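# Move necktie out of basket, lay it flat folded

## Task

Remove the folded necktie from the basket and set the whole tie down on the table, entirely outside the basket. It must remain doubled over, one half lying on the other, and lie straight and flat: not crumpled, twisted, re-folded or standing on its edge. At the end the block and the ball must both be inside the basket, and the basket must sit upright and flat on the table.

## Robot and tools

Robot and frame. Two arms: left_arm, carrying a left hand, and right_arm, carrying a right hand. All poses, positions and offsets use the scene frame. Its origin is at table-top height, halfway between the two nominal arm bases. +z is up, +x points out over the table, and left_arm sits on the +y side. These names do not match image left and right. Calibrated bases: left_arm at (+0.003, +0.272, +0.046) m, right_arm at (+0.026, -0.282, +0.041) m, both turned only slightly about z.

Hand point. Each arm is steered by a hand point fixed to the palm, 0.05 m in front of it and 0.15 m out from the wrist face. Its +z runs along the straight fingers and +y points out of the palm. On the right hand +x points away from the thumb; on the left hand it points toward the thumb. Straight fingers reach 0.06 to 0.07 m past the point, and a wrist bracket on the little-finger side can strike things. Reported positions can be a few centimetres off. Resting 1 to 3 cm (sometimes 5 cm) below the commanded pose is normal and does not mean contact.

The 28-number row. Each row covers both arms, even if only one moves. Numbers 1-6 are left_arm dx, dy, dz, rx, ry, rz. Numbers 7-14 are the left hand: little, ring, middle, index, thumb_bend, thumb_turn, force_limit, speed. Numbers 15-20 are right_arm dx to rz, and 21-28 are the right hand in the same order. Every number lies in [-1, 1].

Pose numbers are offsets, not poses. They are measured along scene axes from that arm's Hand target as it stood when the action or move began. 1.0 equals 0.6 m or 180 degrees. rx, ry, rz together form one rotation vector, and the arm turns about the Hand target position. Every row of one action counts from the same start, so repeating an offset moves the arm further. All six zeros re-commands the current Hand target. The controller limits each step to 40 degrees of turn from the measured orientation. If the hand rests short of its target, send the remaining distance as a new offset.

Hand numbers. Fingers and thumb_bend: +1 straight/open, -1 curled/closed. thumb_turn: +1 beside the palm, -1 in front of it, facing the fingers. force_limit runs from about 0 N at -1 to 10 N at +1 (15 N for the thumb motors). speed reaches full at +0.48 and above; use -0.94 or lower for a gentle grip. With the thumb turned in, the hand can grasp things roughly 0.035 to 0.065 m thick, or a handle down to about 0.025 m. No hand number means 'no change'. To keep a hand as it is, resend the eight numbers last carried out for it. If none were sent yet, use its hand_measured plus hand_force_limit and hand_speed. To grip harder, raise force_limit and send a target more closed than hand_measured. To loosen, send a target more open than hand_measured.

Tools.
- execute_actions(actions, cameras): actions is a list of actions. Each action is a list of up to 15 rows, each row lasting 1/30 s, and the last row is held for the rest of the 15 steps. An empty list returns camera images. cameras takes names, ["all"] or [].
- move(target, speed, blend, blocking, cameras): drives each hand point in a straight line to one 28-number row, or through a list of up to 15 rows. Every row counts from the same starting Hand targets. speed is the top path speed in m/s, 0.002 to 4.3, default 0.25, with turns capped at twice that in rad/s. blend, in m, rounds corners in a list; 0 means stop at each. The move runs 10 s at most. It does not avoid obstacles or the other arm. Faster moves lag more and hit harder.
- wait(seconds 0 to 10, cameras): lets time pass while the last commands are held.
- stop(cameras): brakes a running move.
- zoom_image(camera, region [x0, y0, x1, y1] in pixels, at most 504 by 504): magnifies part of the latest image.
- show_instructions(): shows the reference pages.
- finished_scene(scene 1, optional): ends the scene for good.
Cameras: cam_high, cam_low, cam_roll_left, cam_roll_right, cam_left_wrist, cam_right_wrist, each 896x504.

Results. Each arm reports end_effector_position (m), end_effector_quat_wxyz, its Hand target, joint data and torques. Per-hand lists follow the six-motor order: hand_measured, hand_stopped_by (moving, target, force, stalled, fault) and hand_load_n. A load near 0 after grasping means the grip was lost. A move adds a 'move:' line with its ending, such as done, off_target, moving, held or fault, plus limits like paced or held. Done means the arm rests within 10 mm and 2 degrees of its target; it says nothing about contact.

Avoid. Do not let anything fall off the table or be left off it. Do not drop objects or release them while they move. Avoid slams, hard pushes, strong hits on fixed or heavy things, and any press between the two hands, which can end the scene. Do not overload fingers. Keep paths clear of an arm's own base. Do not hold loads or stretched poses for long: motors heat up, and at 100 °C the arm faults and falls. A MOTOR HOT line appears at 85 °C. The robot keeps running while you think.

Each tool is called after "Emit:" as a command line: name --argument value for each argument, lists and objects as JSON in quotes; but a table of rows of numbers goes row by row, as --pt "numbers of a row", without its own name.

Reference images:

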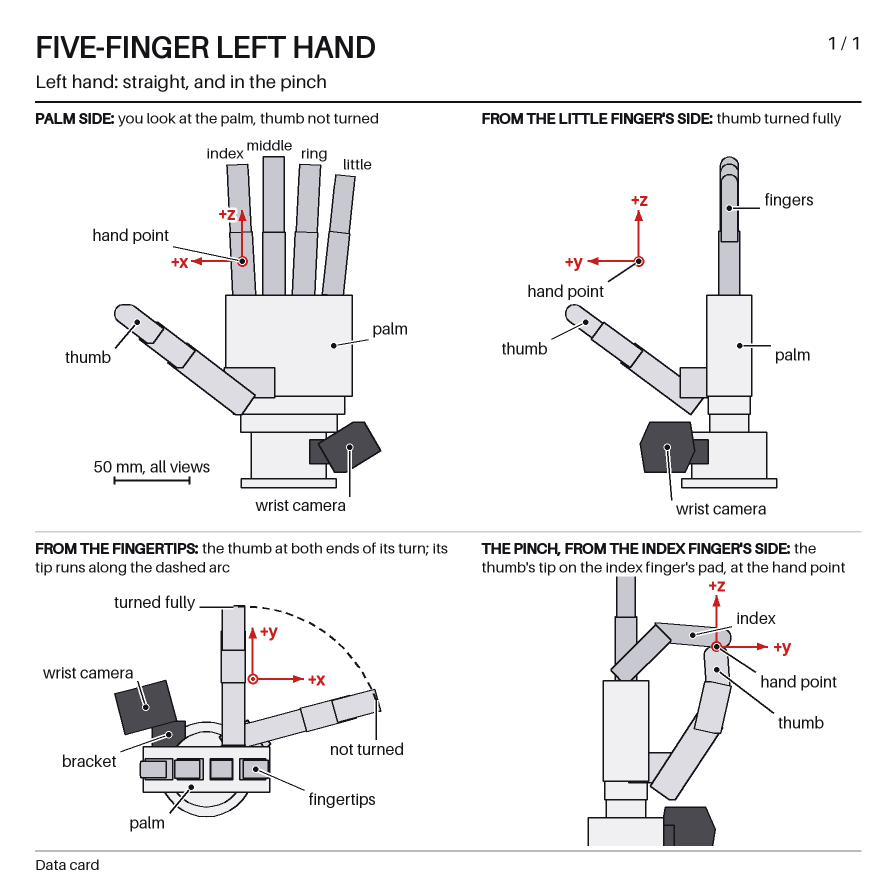

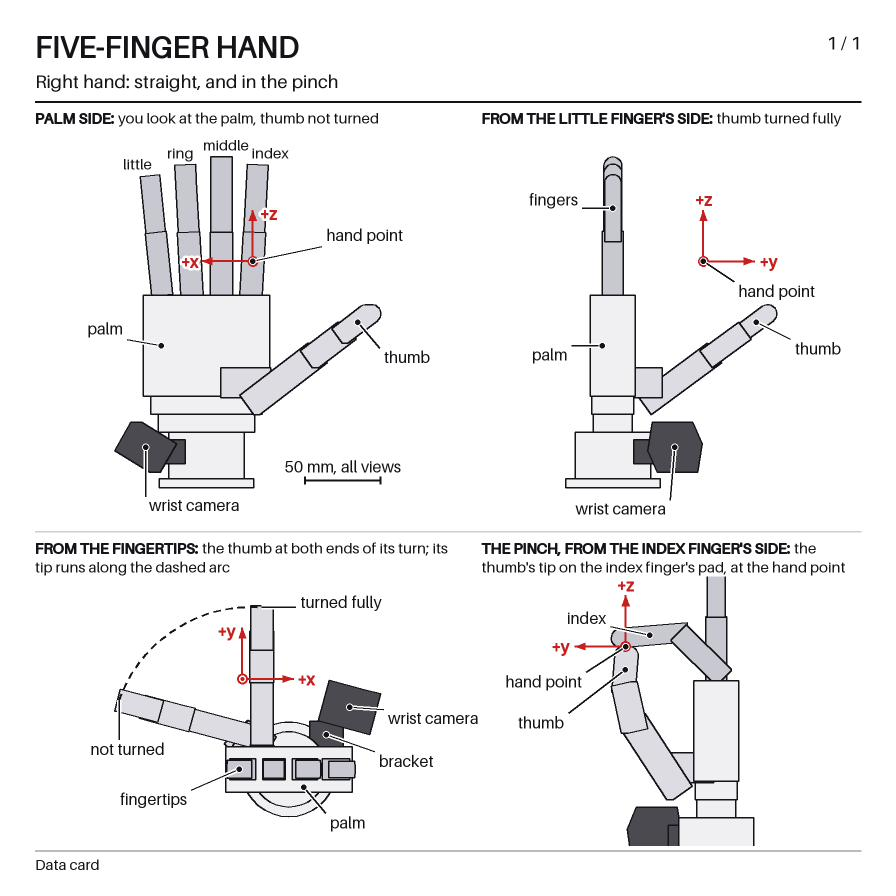

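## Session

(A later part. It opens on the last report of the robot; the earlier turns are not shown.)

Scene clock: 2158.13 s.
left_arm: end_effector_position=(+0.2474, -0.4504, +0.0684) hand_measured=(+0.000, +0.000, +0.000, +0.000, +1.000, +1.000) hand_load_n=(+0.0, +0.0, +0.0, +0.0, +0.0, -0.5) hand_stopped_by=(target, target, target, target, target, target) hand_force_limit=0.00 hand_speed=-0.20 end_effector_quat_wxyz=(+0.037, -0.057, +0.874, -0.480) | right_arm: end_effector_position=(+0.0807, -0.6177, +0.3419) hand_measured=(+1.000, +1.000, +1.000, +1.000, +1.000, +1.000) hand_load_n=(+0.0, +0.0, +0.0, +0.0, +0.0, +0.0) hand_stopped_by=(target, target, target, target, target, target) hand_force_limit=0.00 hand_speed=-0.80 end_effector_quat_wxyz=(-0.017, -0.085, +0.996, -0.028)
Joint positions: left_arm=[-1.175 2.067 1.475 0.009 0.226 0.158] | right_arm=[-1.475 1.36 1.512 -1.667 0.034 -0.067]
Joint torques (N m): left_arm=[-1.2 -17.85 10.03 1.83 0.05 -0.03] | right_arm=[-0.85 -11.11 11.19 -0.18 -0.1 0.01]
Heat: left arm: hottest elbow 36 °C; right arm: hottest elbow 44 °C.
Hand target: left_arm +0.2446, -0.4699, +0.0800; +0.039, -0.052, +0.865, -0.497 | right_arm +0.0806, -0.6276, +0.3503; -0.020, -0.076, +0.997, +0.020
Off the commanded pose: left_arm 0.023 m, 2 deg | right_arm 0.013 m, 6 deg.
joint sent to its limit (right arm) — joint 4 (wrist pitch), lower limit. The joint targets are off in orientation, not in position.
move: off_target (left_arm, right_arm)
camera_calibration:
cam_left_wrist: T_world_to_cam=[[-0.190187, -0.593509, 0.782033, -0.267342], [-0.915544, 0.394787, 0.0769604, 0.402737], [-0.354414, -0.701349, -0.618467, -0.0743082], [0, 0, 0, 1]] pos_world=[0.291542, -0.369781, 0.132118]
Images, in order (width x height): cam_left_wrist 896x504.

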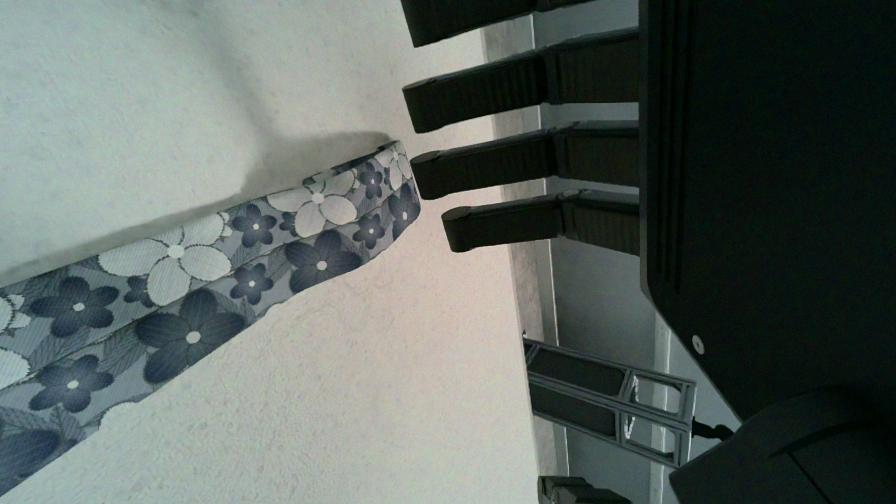

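Emit:
move --pt "0 -0.033 -0.06 0 0 0 0 0 0 0 1 1 0 -0.2 0 0 0 0 0 0 1 1 1 1 1 1 0 -0.8" --pt "0 -0.033 -0.11 0 0 0 0 0 0 0 1 1 0 -0.2 0 0 0 0 0 0 1 1 1 1 1 1 0 -0.8" --speed 0.06 --cameras '["cam_left_wrist"]'

Emit:
move --pt "0 -0.083 0 0 0 0 0 0 0 0 1 1 0 -0.2 0 0 0 0 0 0 1 1 1 1 1 1 0 -0.8" --speed 0.08 --cameras '["cam_left_wrist","cam_roll_right"]'

Scene clock: 2174.77 s.
left_arm: end_effector_position=(+0.2501, -0.4749, +0.0251) hand_measured=(+0.000, +0.000, +0.000, +0.000, +1.000, +1.000) hand_load_n=(+0.0, +0.0, -1.5, +0.0, +0.0, -0.5) hand_stopped_by=(target, target, target, target, target, target) hand_force_limit=0.00 hand_speed=-0.20 end_effector_quat_wxyz=(+0.041, -0.056, +0.867, -0.493) | right_arm: end_effector_position=(+0.0807, -0.6177, +0.3419) hand_measured=(+1.000, +1.000, +1.000, +1.000, +1.000, +1.000) hand_load_n=(+0.0, +0.0, +0.0, +0.0, +0.0, +0.0) hand_stopped_by=(target, target, target, target, target, target) hand_force_limit=0.00 hand_speed=-0.80 end_effector_quat_wxyz=(-0.017, -0.085, +0.996, -0.028)
Joint positions: left_arm=[-1.186 2.179 1.521 0.108 0.216 0.151] | right_arm=[-1.475 1.36 1.512 -1.667 0.034 -0.067]
Joint torques (N m): left_arm=[-1.14 -16.62 9.72 1.78 0.05 -0.04] | right_arm=[-1.2 -10.58 11.04 -0.1 -0.1 0.03]
Heat: left arm: hottest elbow 36 °C; right arm: hottest elbow 44 °C.
Hand target: left_arm +0.2446, -0.4898, +0.0141; +0.039, -0.052, +0.865, -0.497 | right_arm +0.0806, -0.6276, +0.3503; -0.020, -0.076, +0.997, +0.020
Off the commanded pose: left_arm 0.019 m, 1 deg | right_arm 0.013 m, 6 deg.
joint sent to its limit (right arm) — joint 4 (wrist pitch), lower limit. The joint targets are off in orientation, not in position.
move: off_target (left_arm, right_arm)
camera_calibration:
cam_left_wrist: T_world_to_cam=[[-0.19851, -0.570846, 0.796699, -0.235063], [-0.916806, 0.395532, 0.0549683, 0.419401], [-0.346498, -0.719506, -0.601872, -0.128372], [0, 0, 0, 1]] pos_world=[0.293366, -0.392436, 0.0869571]
Images, in order (width x height): cam_left_wrist 896x504.

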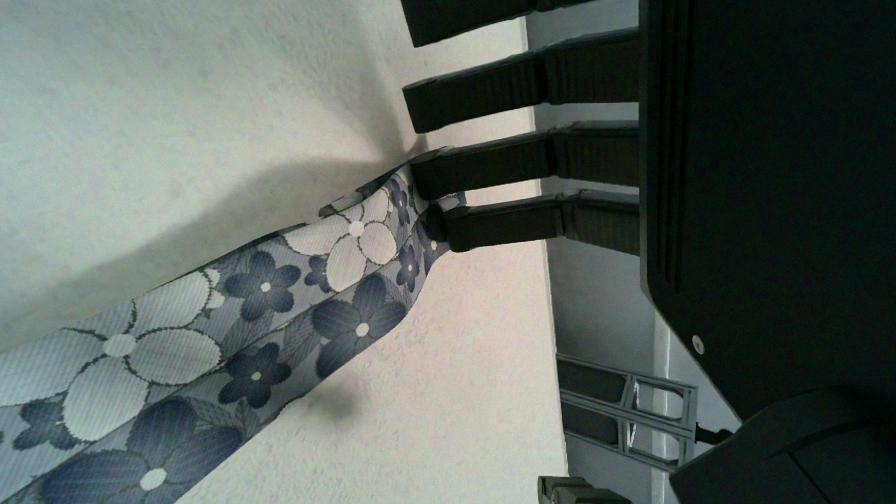

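Scene clock: 2176.10 s.
left_arm: end_effector_position=(+0.2529, -0.5262, +0.0254) hand_measured=(+0.000, +0.000, +0.000, +0.000, +1.000, +1.000) hand_load_n=(+0.0, +0.0, -1.0, +0.0, +0.0, +0.0) hand_stopped_by=(target, target, target, target, target, target) hand_force_limit=0.00 hand_speed=-0.20 end_effector_quat_wxyz=(+0.044, -0.054, +0.864, -0.499) | right_arm: end_effector_position=(+0.0807, -0.6177, +0.3419) hand_measured=(+1.000, +1.000, +1.000, +1.000, +1.000, +1.000) hand_load_n=(+0.0, +0.0, +0.0, +0.0, +0.0, +0.0) hand_stopped_by=(target, target, target, target, target, target) hand_force_limit=0.00 hand_speed=-0.80 end_effector_quat_wxyz=(-0.017, -0.085, +0.996, -0.028)
Joint positions: left_arm=[-1.211 2.282 1.711 0.039 0.194 0.139] | right_arm=[-1.475 1.36 1.512 -1.667 0.034 -0.067]
Joint torques (N m): left_arm=[-1.49 -18.61 10.59 1.01 0.05 -0.02] | right_arm=[-1.49 -10.64 11.04 -0.25 -0.09 -0.01]
Heat: left arm: hottest elbow 36 °C; right arm: hottest elbow 44 °C.
Hand target: left_arm +0.2446, -0.5396, +0.0142; +0.039, -0.052, +0.865, -0.497 | right_arm +0.0806, -0.6276, +0.3503; -0.020, -0.076, +0.997, +0.020
Off the commanded pose: left_arm 0.019 m, 1 deg | right_arm 0.013 m, 6 deg.
joint sent to its limit (right arm) — joint 4 (wrist pitch), lower limit. The joint targets are off in orientation, not in position.
move: off_target (left_arm, right_arm)
camera_calibration:
cam_left_wrist: T_world_to_cam=[[-0.203693, -0.560563, 0.80267, -0.257489], [-0.917381, 0.395627, 0.0434917, 0.442737], [-0.341938, -0.727495, -0.594836, -0.169709], [0, 0, 0, 1]] pos_world=[0.295679, -0.44296, 0.0864743]
Images, in order (width x height): cam_roll_right 896x504, cam_left_wrist 896x504.

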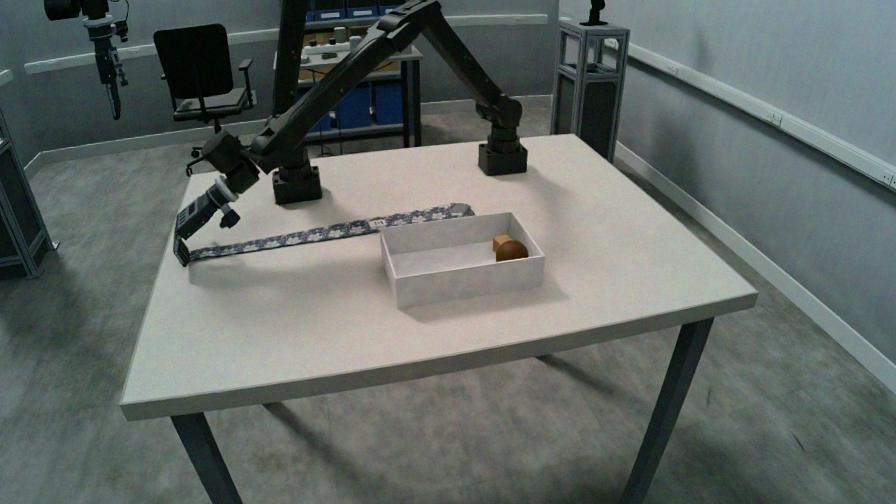

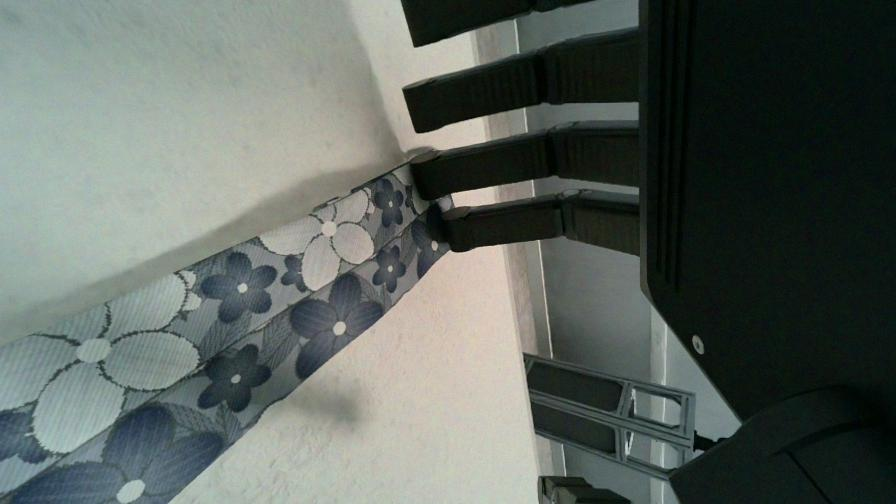

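Emit:
move --pt "0 0.0 0.2 0 0 0 0 0 0 0 1 1 0 -0.2 0 0 0 0 0 0 1 1 1 1 1 1 0 -0.8" --speed 0.15 --cameras '["cam_left_wrist","cam_high","cam_low","cam_roll_left","cam_roll_right"]'

Emit:
zoom_image --camera "cam_low" --region '[260, 180, 460, 260]'

Emit:
zoom_image --camera "cam_roll_right" --region '[170, 170, 500, 300]'

Emit:
zoom_image --camera "cam_high" --region '[190, 130, 460, 260]'

Scene clock: 2184.10 s.
left_arm: end_effector_position=(+0.2517, -0.5233, +0.1129) hand_measured=(+0.000, +0.000, +0.000, +0.000, +1.000, +1.000) hand_load_n=(+0.0, +0.0, +0.0, +0.0, +0.0, -0.5) hand_stopped_by=(target, target, target, target, target, target) hand_force_limit=0.00 hand_speed=-0.20 end_effector_quat_wxyz=(+0.039, -0.057, +0.873, -0.483) | right_arm: end_effector_position=(+0.0807, -0.6177, +0.3419) hand_measured=(+1.000, +1.000, +1.000, +1.000, +1.000, +1.000) hand_load_n=(+0.0, +0.0, +0.0, +0.0, +0.0, +0.0) hand_stopped_by=(target, target, target, target, target, target) hand_force_limit=0.00 hand_speed=-0.80 end_effector_quat_wxyz=(-0.017, -0.085, +0.996, -0.028)
Joint positions: left_arm=[-1.211 2.172 1.788 -0.187 0.194 0.138] | right_arm=[-1.475 1.36 1.512 -1.667 0.034 -0.067]
Joint torques (N m): left_arm=[-1.49 -20.84 11.22 1.05 0.08 -0.04] | right_arm=[-1.26 -10.52 11.18 -0.18 -0.07 0.02]
Heat: left arm: hottest elbow 36 °C; right arm: hottest elbow 44 °C.
Hand target: left_arm +0.2446, -0.5396, +0.1340; +0.039, -0.052, +0.865, -0.497 | right_arm +0.0806, -0.6276, +0.3503; -0.020, -0.076, +0.997, +0.020
Off the commanded pose: left_arm 0.028 m, 2 deg | right_arm 0.013 m, 6 deg.
joint sent to its limit (right arm) — joint 4 (wrist pitch), lower limit. The joint targets are off in orientation, not in position.
move: off_target (left_arm, right_arm)
camera_calibration:
cam_left_wrist: T_world_to_cam=[[-0.191982, -0.589298, 0.784774, -0.342394], [-0.916625, 0.393366, 0.0711471, 0.432159], [-0.350631, -0.705685, -0.615684, -0.0999376], [0, 0, 0, 1]] pos_world=[0.295353, -0.442293, 0.176425]
Images, in order (width x height): cam_high 896x504, cam_low 896x504, cam_roll_left 896x504, cam_roll_right 896x504, cam_left_wrist 896x504.

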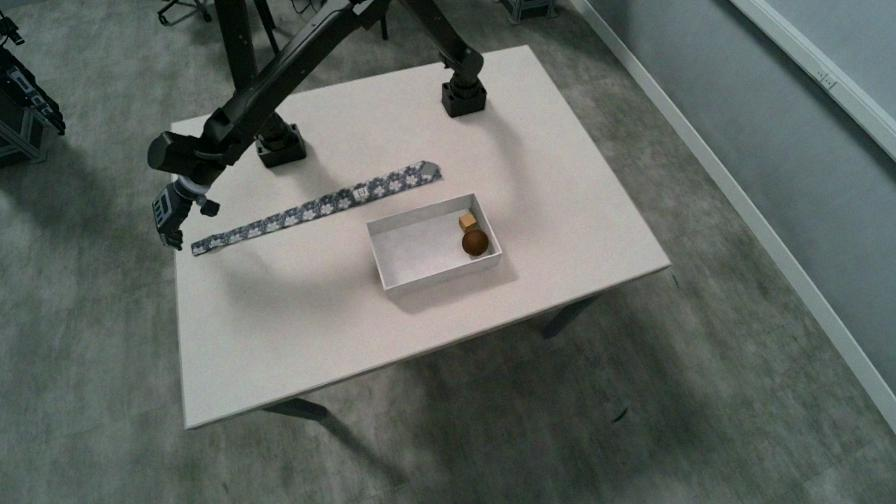

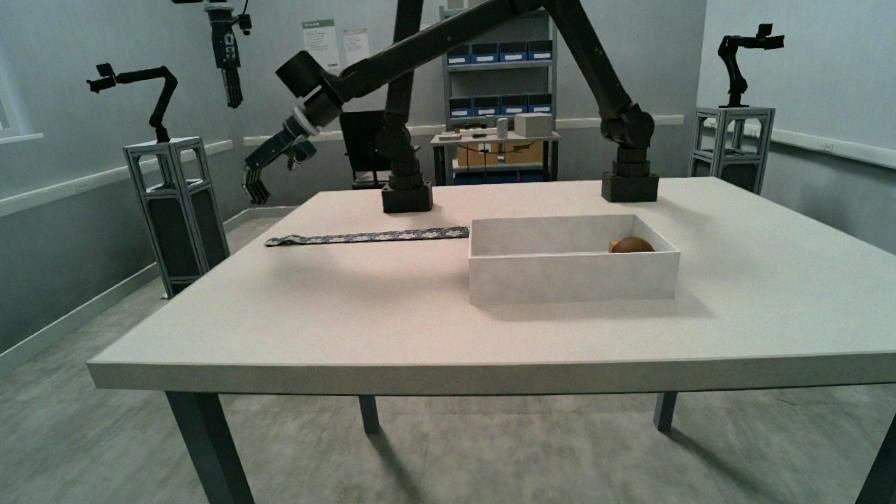

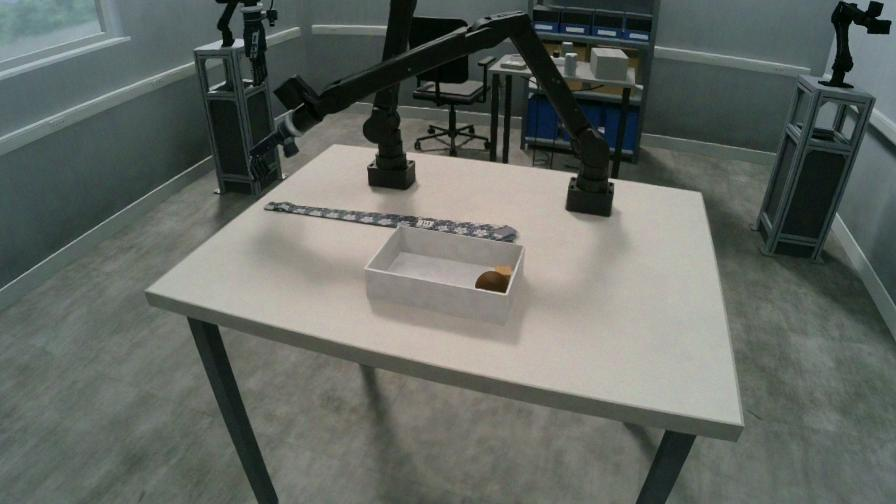

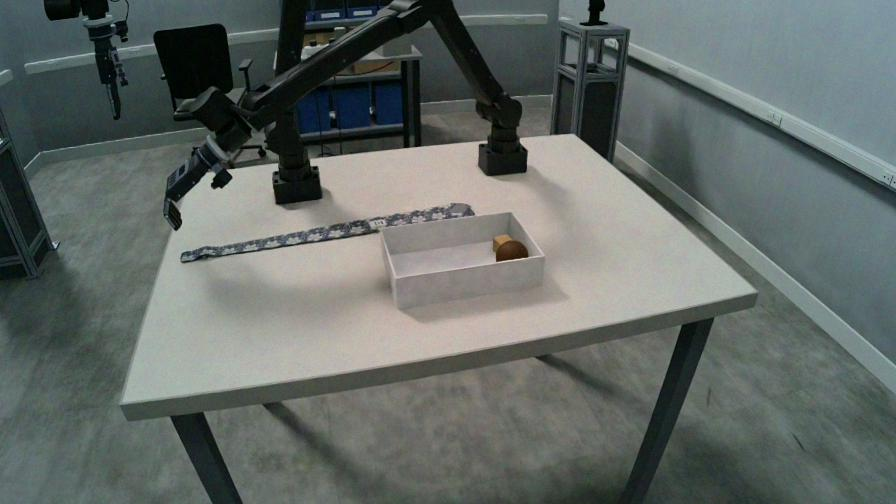

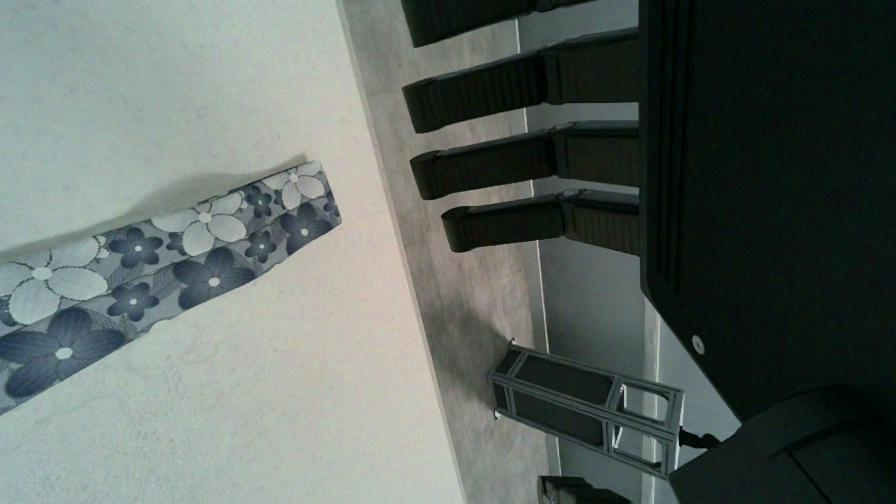

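Scaled by 2.520 from the camera's 896x504 image, which has a finer 1280x720 frame.

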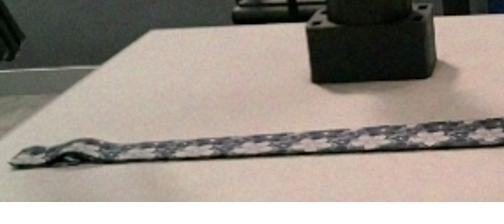

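Scaled by 1.527 from the camera's 896x504 image, which has a finer 1280x720 frame.

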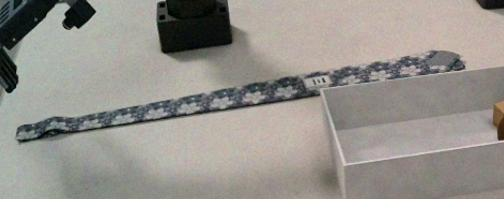

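Scaled by 1.867 from the camera's 896x504 image, which has a finer 1280x720 frame.

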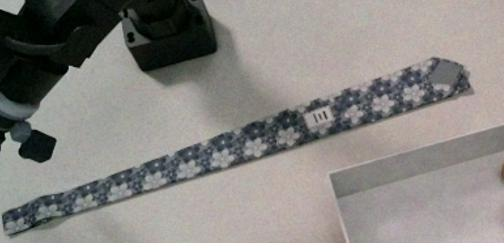

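Emit:
execute_actions --actions '[]' --cameras '["cam_right_wrist"]'

Emit:
zoom_image --camera "cam_right_wrist" --region '[0, 0, 504, 504]'

Scene clock: 2193.43 s.
left_arm: end_effector_position=(+0.2517, -0.5233, +0.1129) hand_measured=(+0.000, +0.000, +0.000, +0.000, +1.000, +1.000) hand_load_n=(+0.0, +0.0, +0.0, +0.0, +0.0, +0.0) hand_stopped_by=(target, target, target, target, target, target) hand_force_limit=0.00 hand_speed=-0.20 end_effector_quat_wxyz=(+0.039, -0.057, +0.873, -0.483) | right_arm: end_effector_position=(+0.0807, -0.6177, +0.3419) hand_measured=(+1.000, +1.000, +1.000, +1.000, +1.000, +1.000) hand_load_n=(+0.0, +0.0, +0.0, +0.0, +0.0, +0.0) hand_stopped_by=(target, target, target, target, target, target) hand_force_limit=0.00 hand_speed=-0.80 end_effector_quat_wxyz=(-0.017, -0.085, +0.996, -0.028)
Joint positions: left_arm=[-1.211 2.172 1.788 -0.187 0.194 0.138] | right_arm=[-1.475 1.36 1.512 -1.667 0.034 -0.067]
Joint velocities: within noise
Joint torques (N m): left_arm=[-1.67 -20.54 11.14 1.06 0.07 -0.02] | right_arm=[-1.2 -10.75 11.23 -0.21 -0.05 -0.01]
Motor temperatures (°C): left_arm=[20 30 37 21 23 22] | right_arm=[25 26 44 24 22 21]
Heat: left arm: hottest elbow 37 °C; right arm: hottest elbow 44 °C.
Hand target: left_arm +0.2446, -0.5396, +0.1340; +0.039, -0.052, +0.865, -0.497 | right_arm +0.0806, -0.6276, +0.3503; -0.020, -0.076, +0.997, +0.020
Off the commanded pose: left_arm 0.028 m, 2 deg | right_arm 0.013 m, 6 deg.
camera_calibration:
cam_right_wrist: T_world_to_cam=[[-0.392077, 0.919882, -0.00965784, 0.601376], [0.79144, 0.342646, 0.506177, -0.0313552], [0.468933, 0.190817, -0.862375, 0.490126], [0, 0, 0, 1]] pos_world=[0.0307655, -0.635976, 0.444352]
Images, in order (width x height): cam_right_wrist 896x504.

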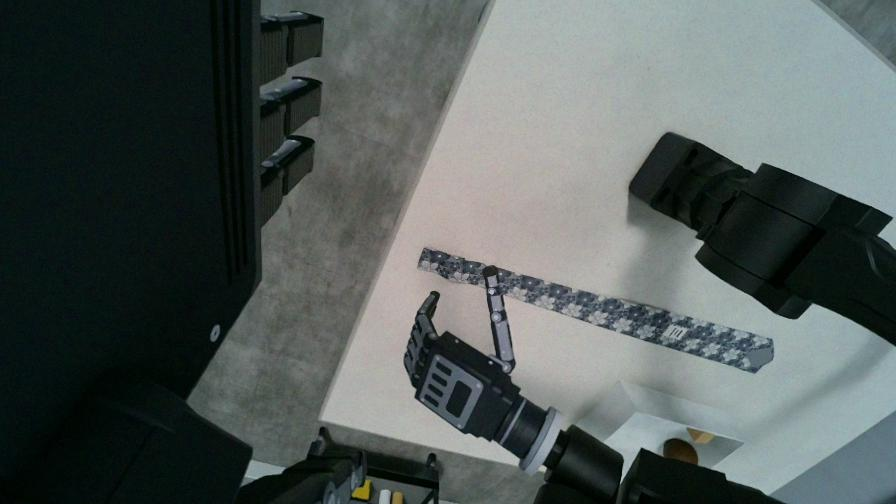

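Scaled by 1.000.

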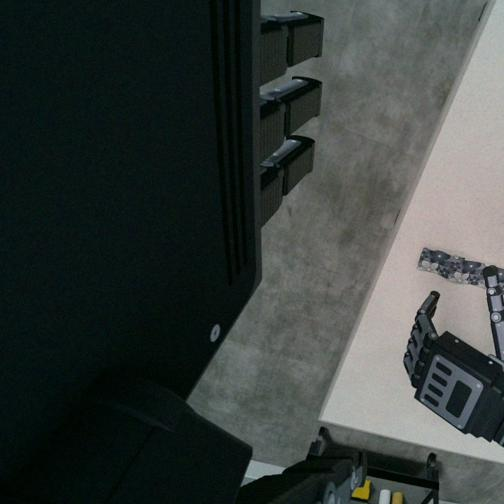

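Emit:
zoom_image --camera "cam_right_wrist" --region '[400, 220, 560, 320]'

Emit:
zoom_image --camera "cam_right_wrist" --region '[600, 290, 800, 390]'

Scaled by 3.150 from the camera's 896x504 image, which has a finer 1280x720 frame.

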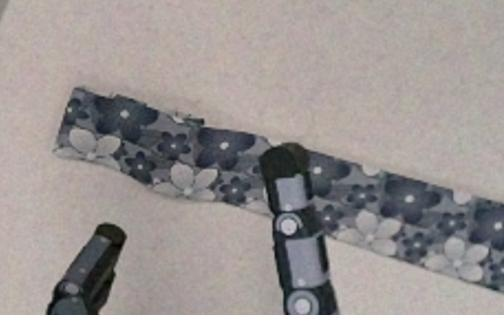

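Scaled by 2.520 from the camera's 896x504 image, which has a finer 1280x720 frame.

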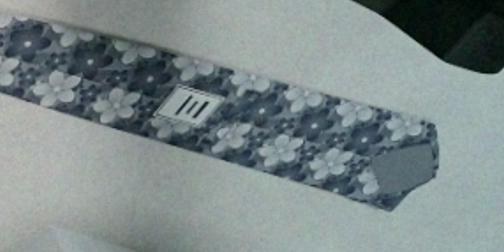

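Emit:
move --pt "0 0.083 0.193 0 0 0 0 0 0 0 1 1 0 0 0 0 0 0 0 0 1 1 1 1 1 1 0 -0.8" --pt "-0.016 0.833 0.193 0.083 0 0 1 1 1 1 1 1 0 0 0 0 0 0 0 0 1 1 1 1 1 1 0 -0.8" --speed 0.25 --cameras '["cam_left_wrist"]'

Emit:
zoom_image --camera "cam_left_wrist" --region '[0, 0, 500, 300]'

Scene clock: 2244.60 s.
left_arm: end_effector_position=(+0.2333, -0.0454, +0.2503) hand_measured=(+1.000, +1.000, +1.000, +1.000, +1.000, +1.000) hand_load_n=(+0.0, -0.5, +0.0, +0.0, +0.0, -0.5) hand_stopped_by=(target, target, target, target, target, target) hand_force_limit=0.00 hand_speed=0.00 end_effector_quat_wxyz=(+0.043, -0.044, +0.922, -0.382) | right_arm: end_effector_position=(+0.0807, -0.6177, +0.3419) hand_measured=(+1.000, +1.000, +1.000, +1.000, +1.000, +1.000) hand_load_n=(+0.0, +0.0, +0.0, +0.0, +0.0, +0.0) hand_stopped_by=(target, target, target, target, target, target) hand_force_limit=0.00 hand_speed=-0.80 end_effector_quat_wxyz=(-0.017, -0.085, +0.996, -0.028)
Joint positions: left_arm=[-0.751 1.079 0.939 -0.765 0.459 0.578] | right_arm=[-1.475 1.36 1.512 -1.667 0.034 -0.067]
Joint torques (N m): left_arm=[0.85 -6.12 7.71 0.72 0.4 0.11] | right_arm=[-1.55 -10.23 11.18 -0.17 -0.01 0.01]
Heat: left arm: hottest elbow 39 °C; right arm: hottest elbow 45 °C.
Hand target: left_arm +0.2350, -0.0398, +0.2500; +0.045, -0.047, +0.923, -0.380 | right_arm +0.0806, -0.6276, +0.3503; -0.020, -0.076, +0.997, +0.020
Off the commanded pose: left_arm 0.006 m, 0 deg | right_arm 0.013 m, 6 deg.
joint sent to its limit (right arm) — joint 4 (wrist pitch), lower limit. The joint targets are off in orientation, not in position.
move: off_target (right_arm)
camera_calibration:
cam_left_wrist: T_world_to_cam=[[-0.206706, -0.746857, 0.632042, -0.137472], [-0.910696, 0.383, 0.154737, 0.194747], [-0.357638, -0.543613, -0.759328, 0.360428], [0, 0, 0, 1]] pos_world=[0.277842, 0.0186728, 0.330437]
Images, in order (width x height): cam_left_wrist 896x504.

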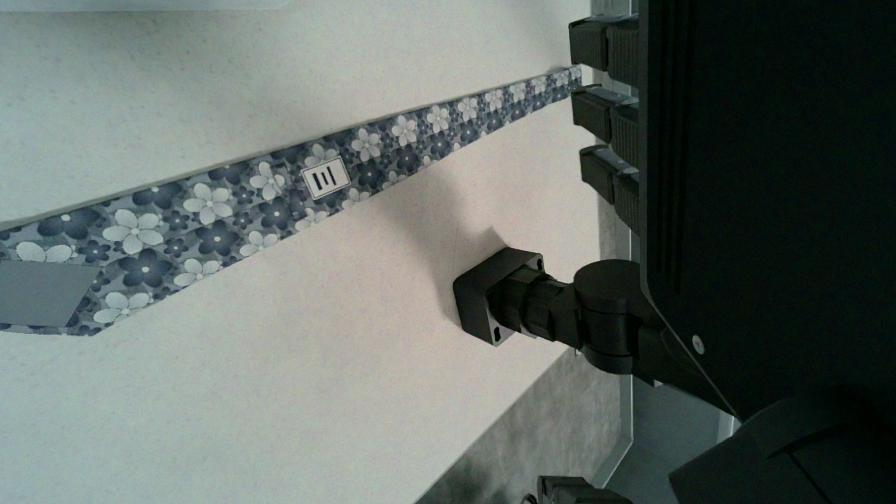

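Scaled by 1.008 from the camera's 896x504 image, which has a finer 1280x720 frame.

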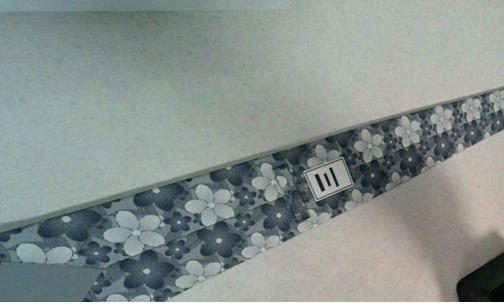

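Emit:
move --pt "-0.025 0.233 0.0 0 0 0 1 1 1 1 1 1 0 0 0 0 0 0 0 0 1 1 1 1 1 1 0 -0.8" --speed 0.25 --cameras '["cam_left_wrist"]'

Emit:
zoom_image --camera "cam_left_wrist" --region '[0, 50, 504, 350]'

Scene clock: 2250.60 s.
left_arm: end_effector_position=(+0.2166, +0.0970, +0.2485) hand_measured=(+1.000, +1.000, +1.000, +1.000, +1.000, +1.000) hand_load_n=(+0.0, +0.0, +0.0, +0.0, +0.0, +0.0) hand_stopped_by=(target, target, target, target, target, target) hand_force_limit=0.00 hand_speed=0.00 end_effector_quat_wxyz=(+0.044, -0.043, +0.923, -0.381) | right_arm: end_effector_position=(+0.0807, -0.6177, +0.3419) hand_measured=(+1.000, +1.000, +1.000, +1.000, +1.000, +1.000) hand_load_n=(+0.0, +0.0, +0.0, +0.0, +0.0, +0.0) hand_stopped_by=(target, target, target, target, target, target) hand_force_limit=0.00 hand_speed=-0.80 end_effector_quat_wxyz=(-0.017, -0.085, +0.996, -0.028)
Joint positions: left_arm=[-0.346 0.854 0.827 -1.1 0.674 0.988] | right_arm=[-1.475 1.36 1.512 -1.667 0.034 -0.067]
Joint torques (N m): left_arm=[1.14 -1.96 8.57 0.4 0.59 0.09] | right_arm=[-0.97 -10.99 10.93 -0.24 -0.07 0.03]
Heat: left arm: hottest elbow 38 °C; right arm: hottest elbow 45 °C.
Hand target: left_arm +0.2200, +0.1001, +0.2500; +0.045, -0.047, +0.923, -0.380 | right_arm +0.0806, -0.6276, +0.3503; -0.020, -0.076, +0.997, +0.020
Off the commanded pose: left_arm 0.005 m, 0 deg | right_arm 0.013 m, 6 deg.
joint sent to its limit (right arm) — joint 4 (wrist pitch), lower limit. The joint targets are off in orientation, not in position.
move: off_target (right_arm)
camera_calibration:
cam_left_wrist: T_world_to_cam=[[-0.208418, -0.74791, 0.630232, -0.0325884], [-0.910649, 0.38345, 0.153898, 0.125463], [-0.356764, -0.541845, -0.761002, 0.430491], [0, 0, 0, 1]] pos_world=[0.261045, 0.160777, 0.328834]
Images, in order (width x height): cam_left_wrist 896x504.

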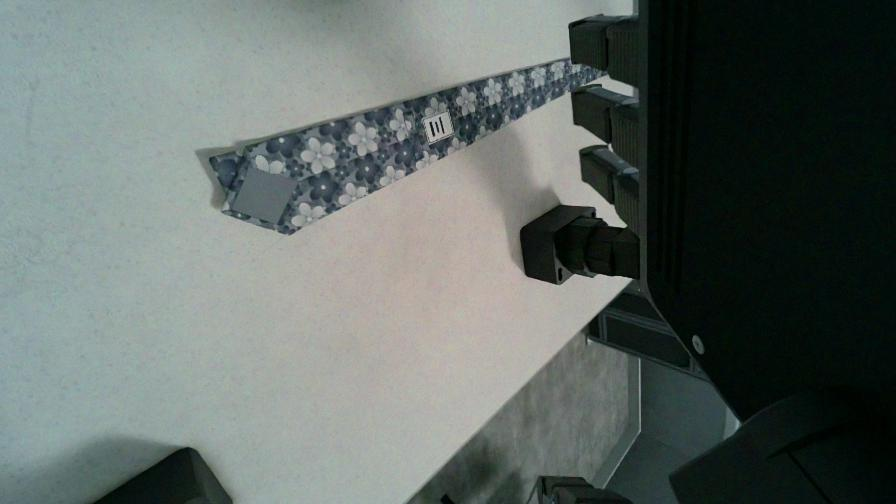

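Scaled by 1.000.

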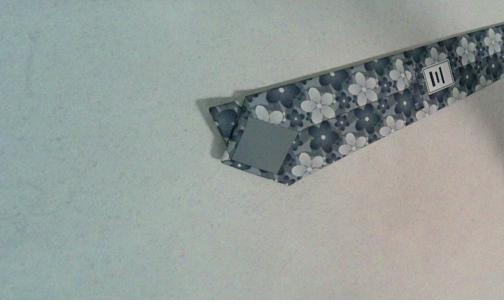

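Emit:
zoom_image --camera "cam_left_wrist" --region '[190, 130, 330, 250]'

Scaled by 3.600 from the camera's 896x504 image, which has a finer 1280x720 frame.

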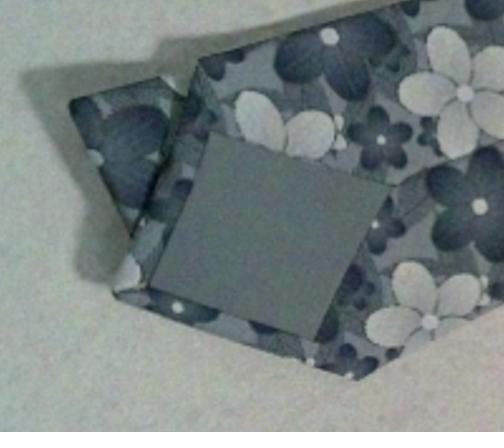

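Emit:
move --pt "-0.033 0.0 -0.33 0 0 0 1 1 1 1 1 1 0 0 0 0 0 0 0 0 1 1 1 1 1 1 0 -0.8" --pt "-0.033 0.0 -0.42 0 0 0 1 1 1 1 1 1 0 0 0 0 0 0 0 0 1 1 1 1 1 1 0 -0.8" --speed '[0.2,0.06]' --cameras '["cam_left_wrist"]'

Scene clock: 2279.37 s.
left_arm: end_effector_position=(+0.2066, +0.0987, +0.0071) hand_measured=(+1.000, +1.000, +1.000, +1.000, +1.000, +1.000) hand_load_n=(+0.0, +0.0, +0.5, +0.0, +0.0, +0.0) hand_stopped_by=(target, target, target, target, target, target) hand_force_limit=0.00 hand_speed=0.00 end_effector_quat_wxyz=(+0.053, -0.044, +0.919, -0.389) | right_arm: end_effector_position=(+0.0807, -0.6177, +0.3419) hand_measured=(+1.000, +1.000, +1.000, +1.000, +1.000, +1.000) hand_load_n=(+0.0, +0.0, +0.0, +0.0, +0.0, -0.5) hand_stopped_by=(target, target, target, target, target, target) hand_force_limit=0.00 hand_speed=-0.80 end_effector_quat_wxyz=(-0.017, -0.085, +0.996, -0.028)
Joint positions: left_arm=[-0.346 1.225 0.307 -0.178 0.679 0.973] | right_arm=[-1.475 1.36 1.512 -1.667 0.034 -0.067]
Joint torques (N m): left_arm=[-1.14 -1.9 4.52 1.21 -0.02 0] | right_arm=[-0.73 -10.7 11.44 -0.2 -0.02 0.04]
Heat: left arm: hottest elbow 38 °C; right arm: hottest elbow 45 °C.
Hand target: left_arm +0.2001, +0.1001, -0.0021; +0.045, -0.047, +0.923, -0.380 | right_arm +0.0806, -0.6276, +0.3503; -0.020, -0.076, +0.997, +0.020
Off the commanded pose: left_arm 0.011 m, 1 deg | right_arm 0.013 m, 6 deg.
joint sent to its limit (right arm) — joint 4 (wrist pitch), lower limit. The joint targets are off in orientation, not in position.
move: off_target (left_arm, right_arm)
camera_calibration:
cam_left_wrist: T_world_to_cam=[[-0.213112, -0.739157, 0.638929, 0.118803], [-0.916314, 0.378141, 0.131828, 0.154652], [-0.339047, -0.557365, -0.757886, 0.242039], [0, 0, 0, 1]] pos_world=[0.249091, 0.164238, 0.087144]
Images, in order (width x height): cam_left_wrist 896x504.

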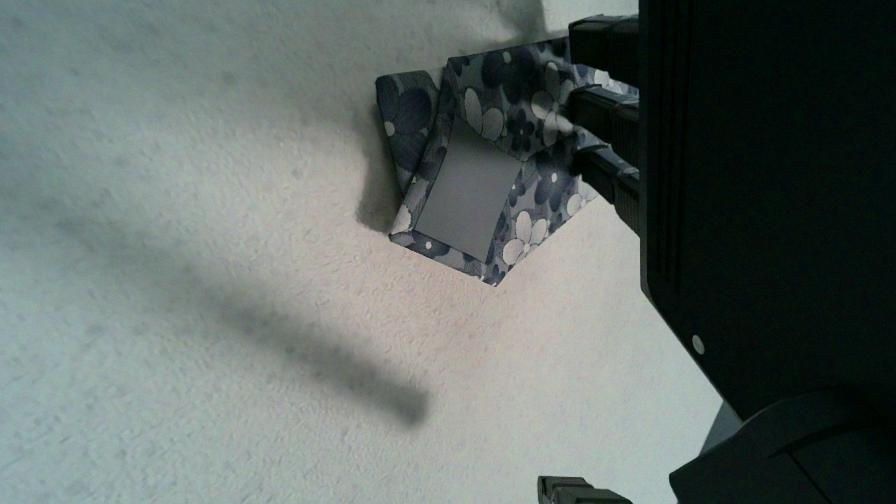

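Emit:
move --pt "0 0.0 -0.01 0 0 0 1 1 1 1 1 1 0 0 0 0 0 0 0 0 1 1 1 1 1 1 0 -0.8" --pt "0 0.1 -0.01 0 0 0 1 1 1 1 1 1 0 0 0 0 0 0 0 0 1 1 1 1 1 1 0 -0.8" --speed '[0.1,0.06]' --cameras '["cam_left_wrist","cam_roll_right","cam_right_wrist"]'

Scene clock: 2286.37 s.
left_arm: end_effector_position=(+0.2048, +0.1453, +0.0026) hand_measured=(+1.000, +1.000, +1.000, +1.000, +1.000, +1.000) hand_load_n=(+0.0, +0.0, +2.0, -0.5, +0.0, +0.0) hand_stopped_by=(target, target, target, target, target, target) hand_force_limit=0.00 hand_speed=0.00 end_effector_quat_wxyz=(+0.052, -0.032, +0.912, -0.404) | right_arm: end_effector_position=(+0.0807, -0.6177, +0.3419) hand_measured=(+1.000, +1.000, +1.000, +1.000, +1.000, +1.000) hand_load_n=(+0.0, +0.0, +0.0, +0.0, +0.0, +0.0) hand_stopped_by=(target, target, target, target, target, target) hand_force_limit=0.00 hand_speed=-0.80 end_effector_quat_wxyz=(-0.017, -0.085, +0.996, -0.028)
Joint positions: left_arm=[-0.112 1.24 0.307 -0.358 0.803 1.284] | right_arm=[-1.475 1.36 1.512 -1.667 0.034 -0.067]
Joint torques (N m): left_arm=[2.08 -2.2 4.56 -0.32 -1.12 0.23] | right_arm=[-2.2 -10.75 11.3 -0.4 -0.08 0.02]
Heat: left arm: hottest elbow 37 °C; right arm: hottest elbow 45 °C.
Hand target: left_arm +0.2001, +0.1601, -0.0081; +0.045, -0.047, +0.923, -0.380 | right_arm +0.0806, -0.6276, +0.3503; -0.020, -0.076, +0.997, +0.020
Off the commanded pose: left_arm 0.019 m, 4 deg | right_arm 0.013 m, 6 deg.
joint sent to its limit (right arm) — joint 4 (wrist pitch), lower limit. The joint targets are off in orientation, not in position.
move: off_target (left_arm, right_arm)
camera_calibration:
cam_left_wrist: T_world_to_cam=[[-0.236994, -0.712683, 0.66024, 0.156643], [-0.908128, 0.403963, 0.110076, 0.130718], [-0.345162, -0.573495, -0.742945, 0.267565], [0, 0, 0, 1]] pos_world=[0.248186, 0.212278, 0.0809753]
cam_right_wrist: T_world_to_cam=[[-0.392077, 0.919882, -0.00965784, 0.601376], [0.79144, 0.342646, 0.506177, -0.0313552], [0.468933, 0.190817, -0.862375, 0.490126], [0, 0, 0, 1]] pos_world=[0.0307655, -0.635976, 0.444352]
Images, in order (width x height): cam_roll_right 896x504, cam_left_wrist 896x504, cam_right_wrist 896x504.

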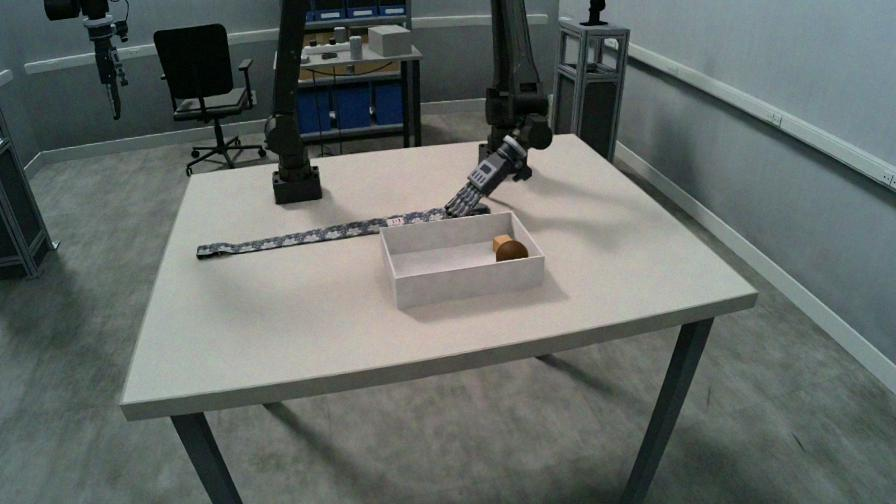

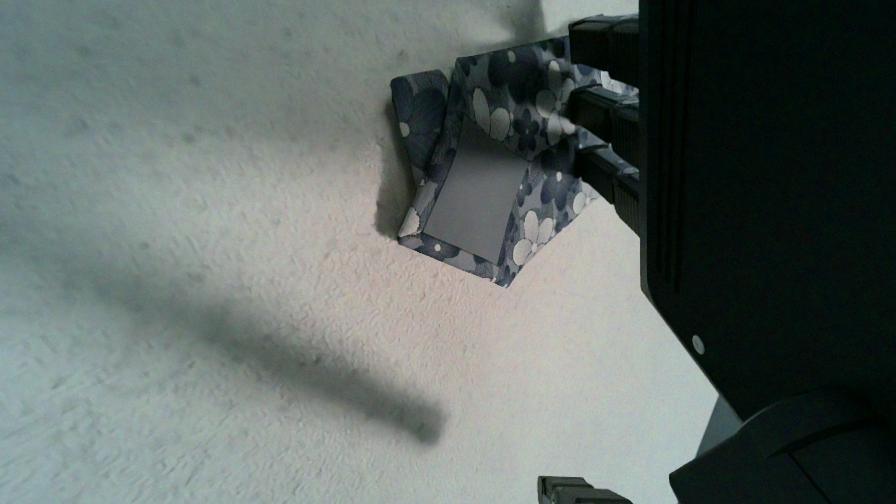

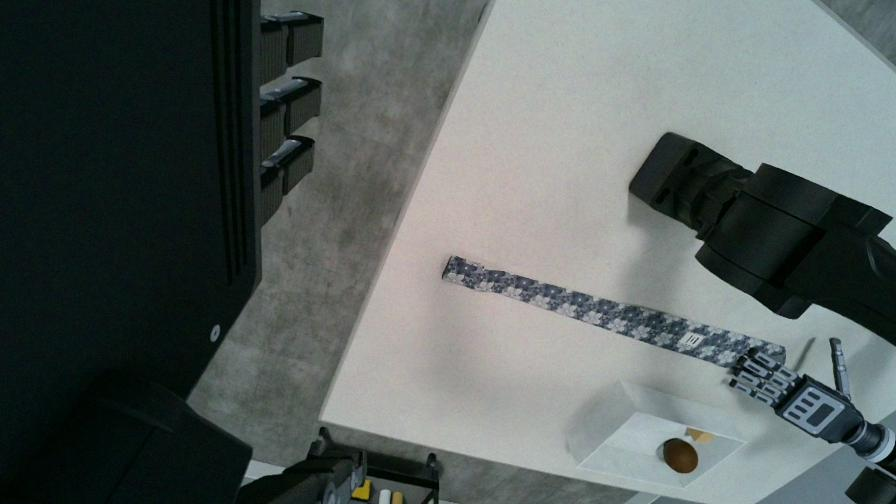

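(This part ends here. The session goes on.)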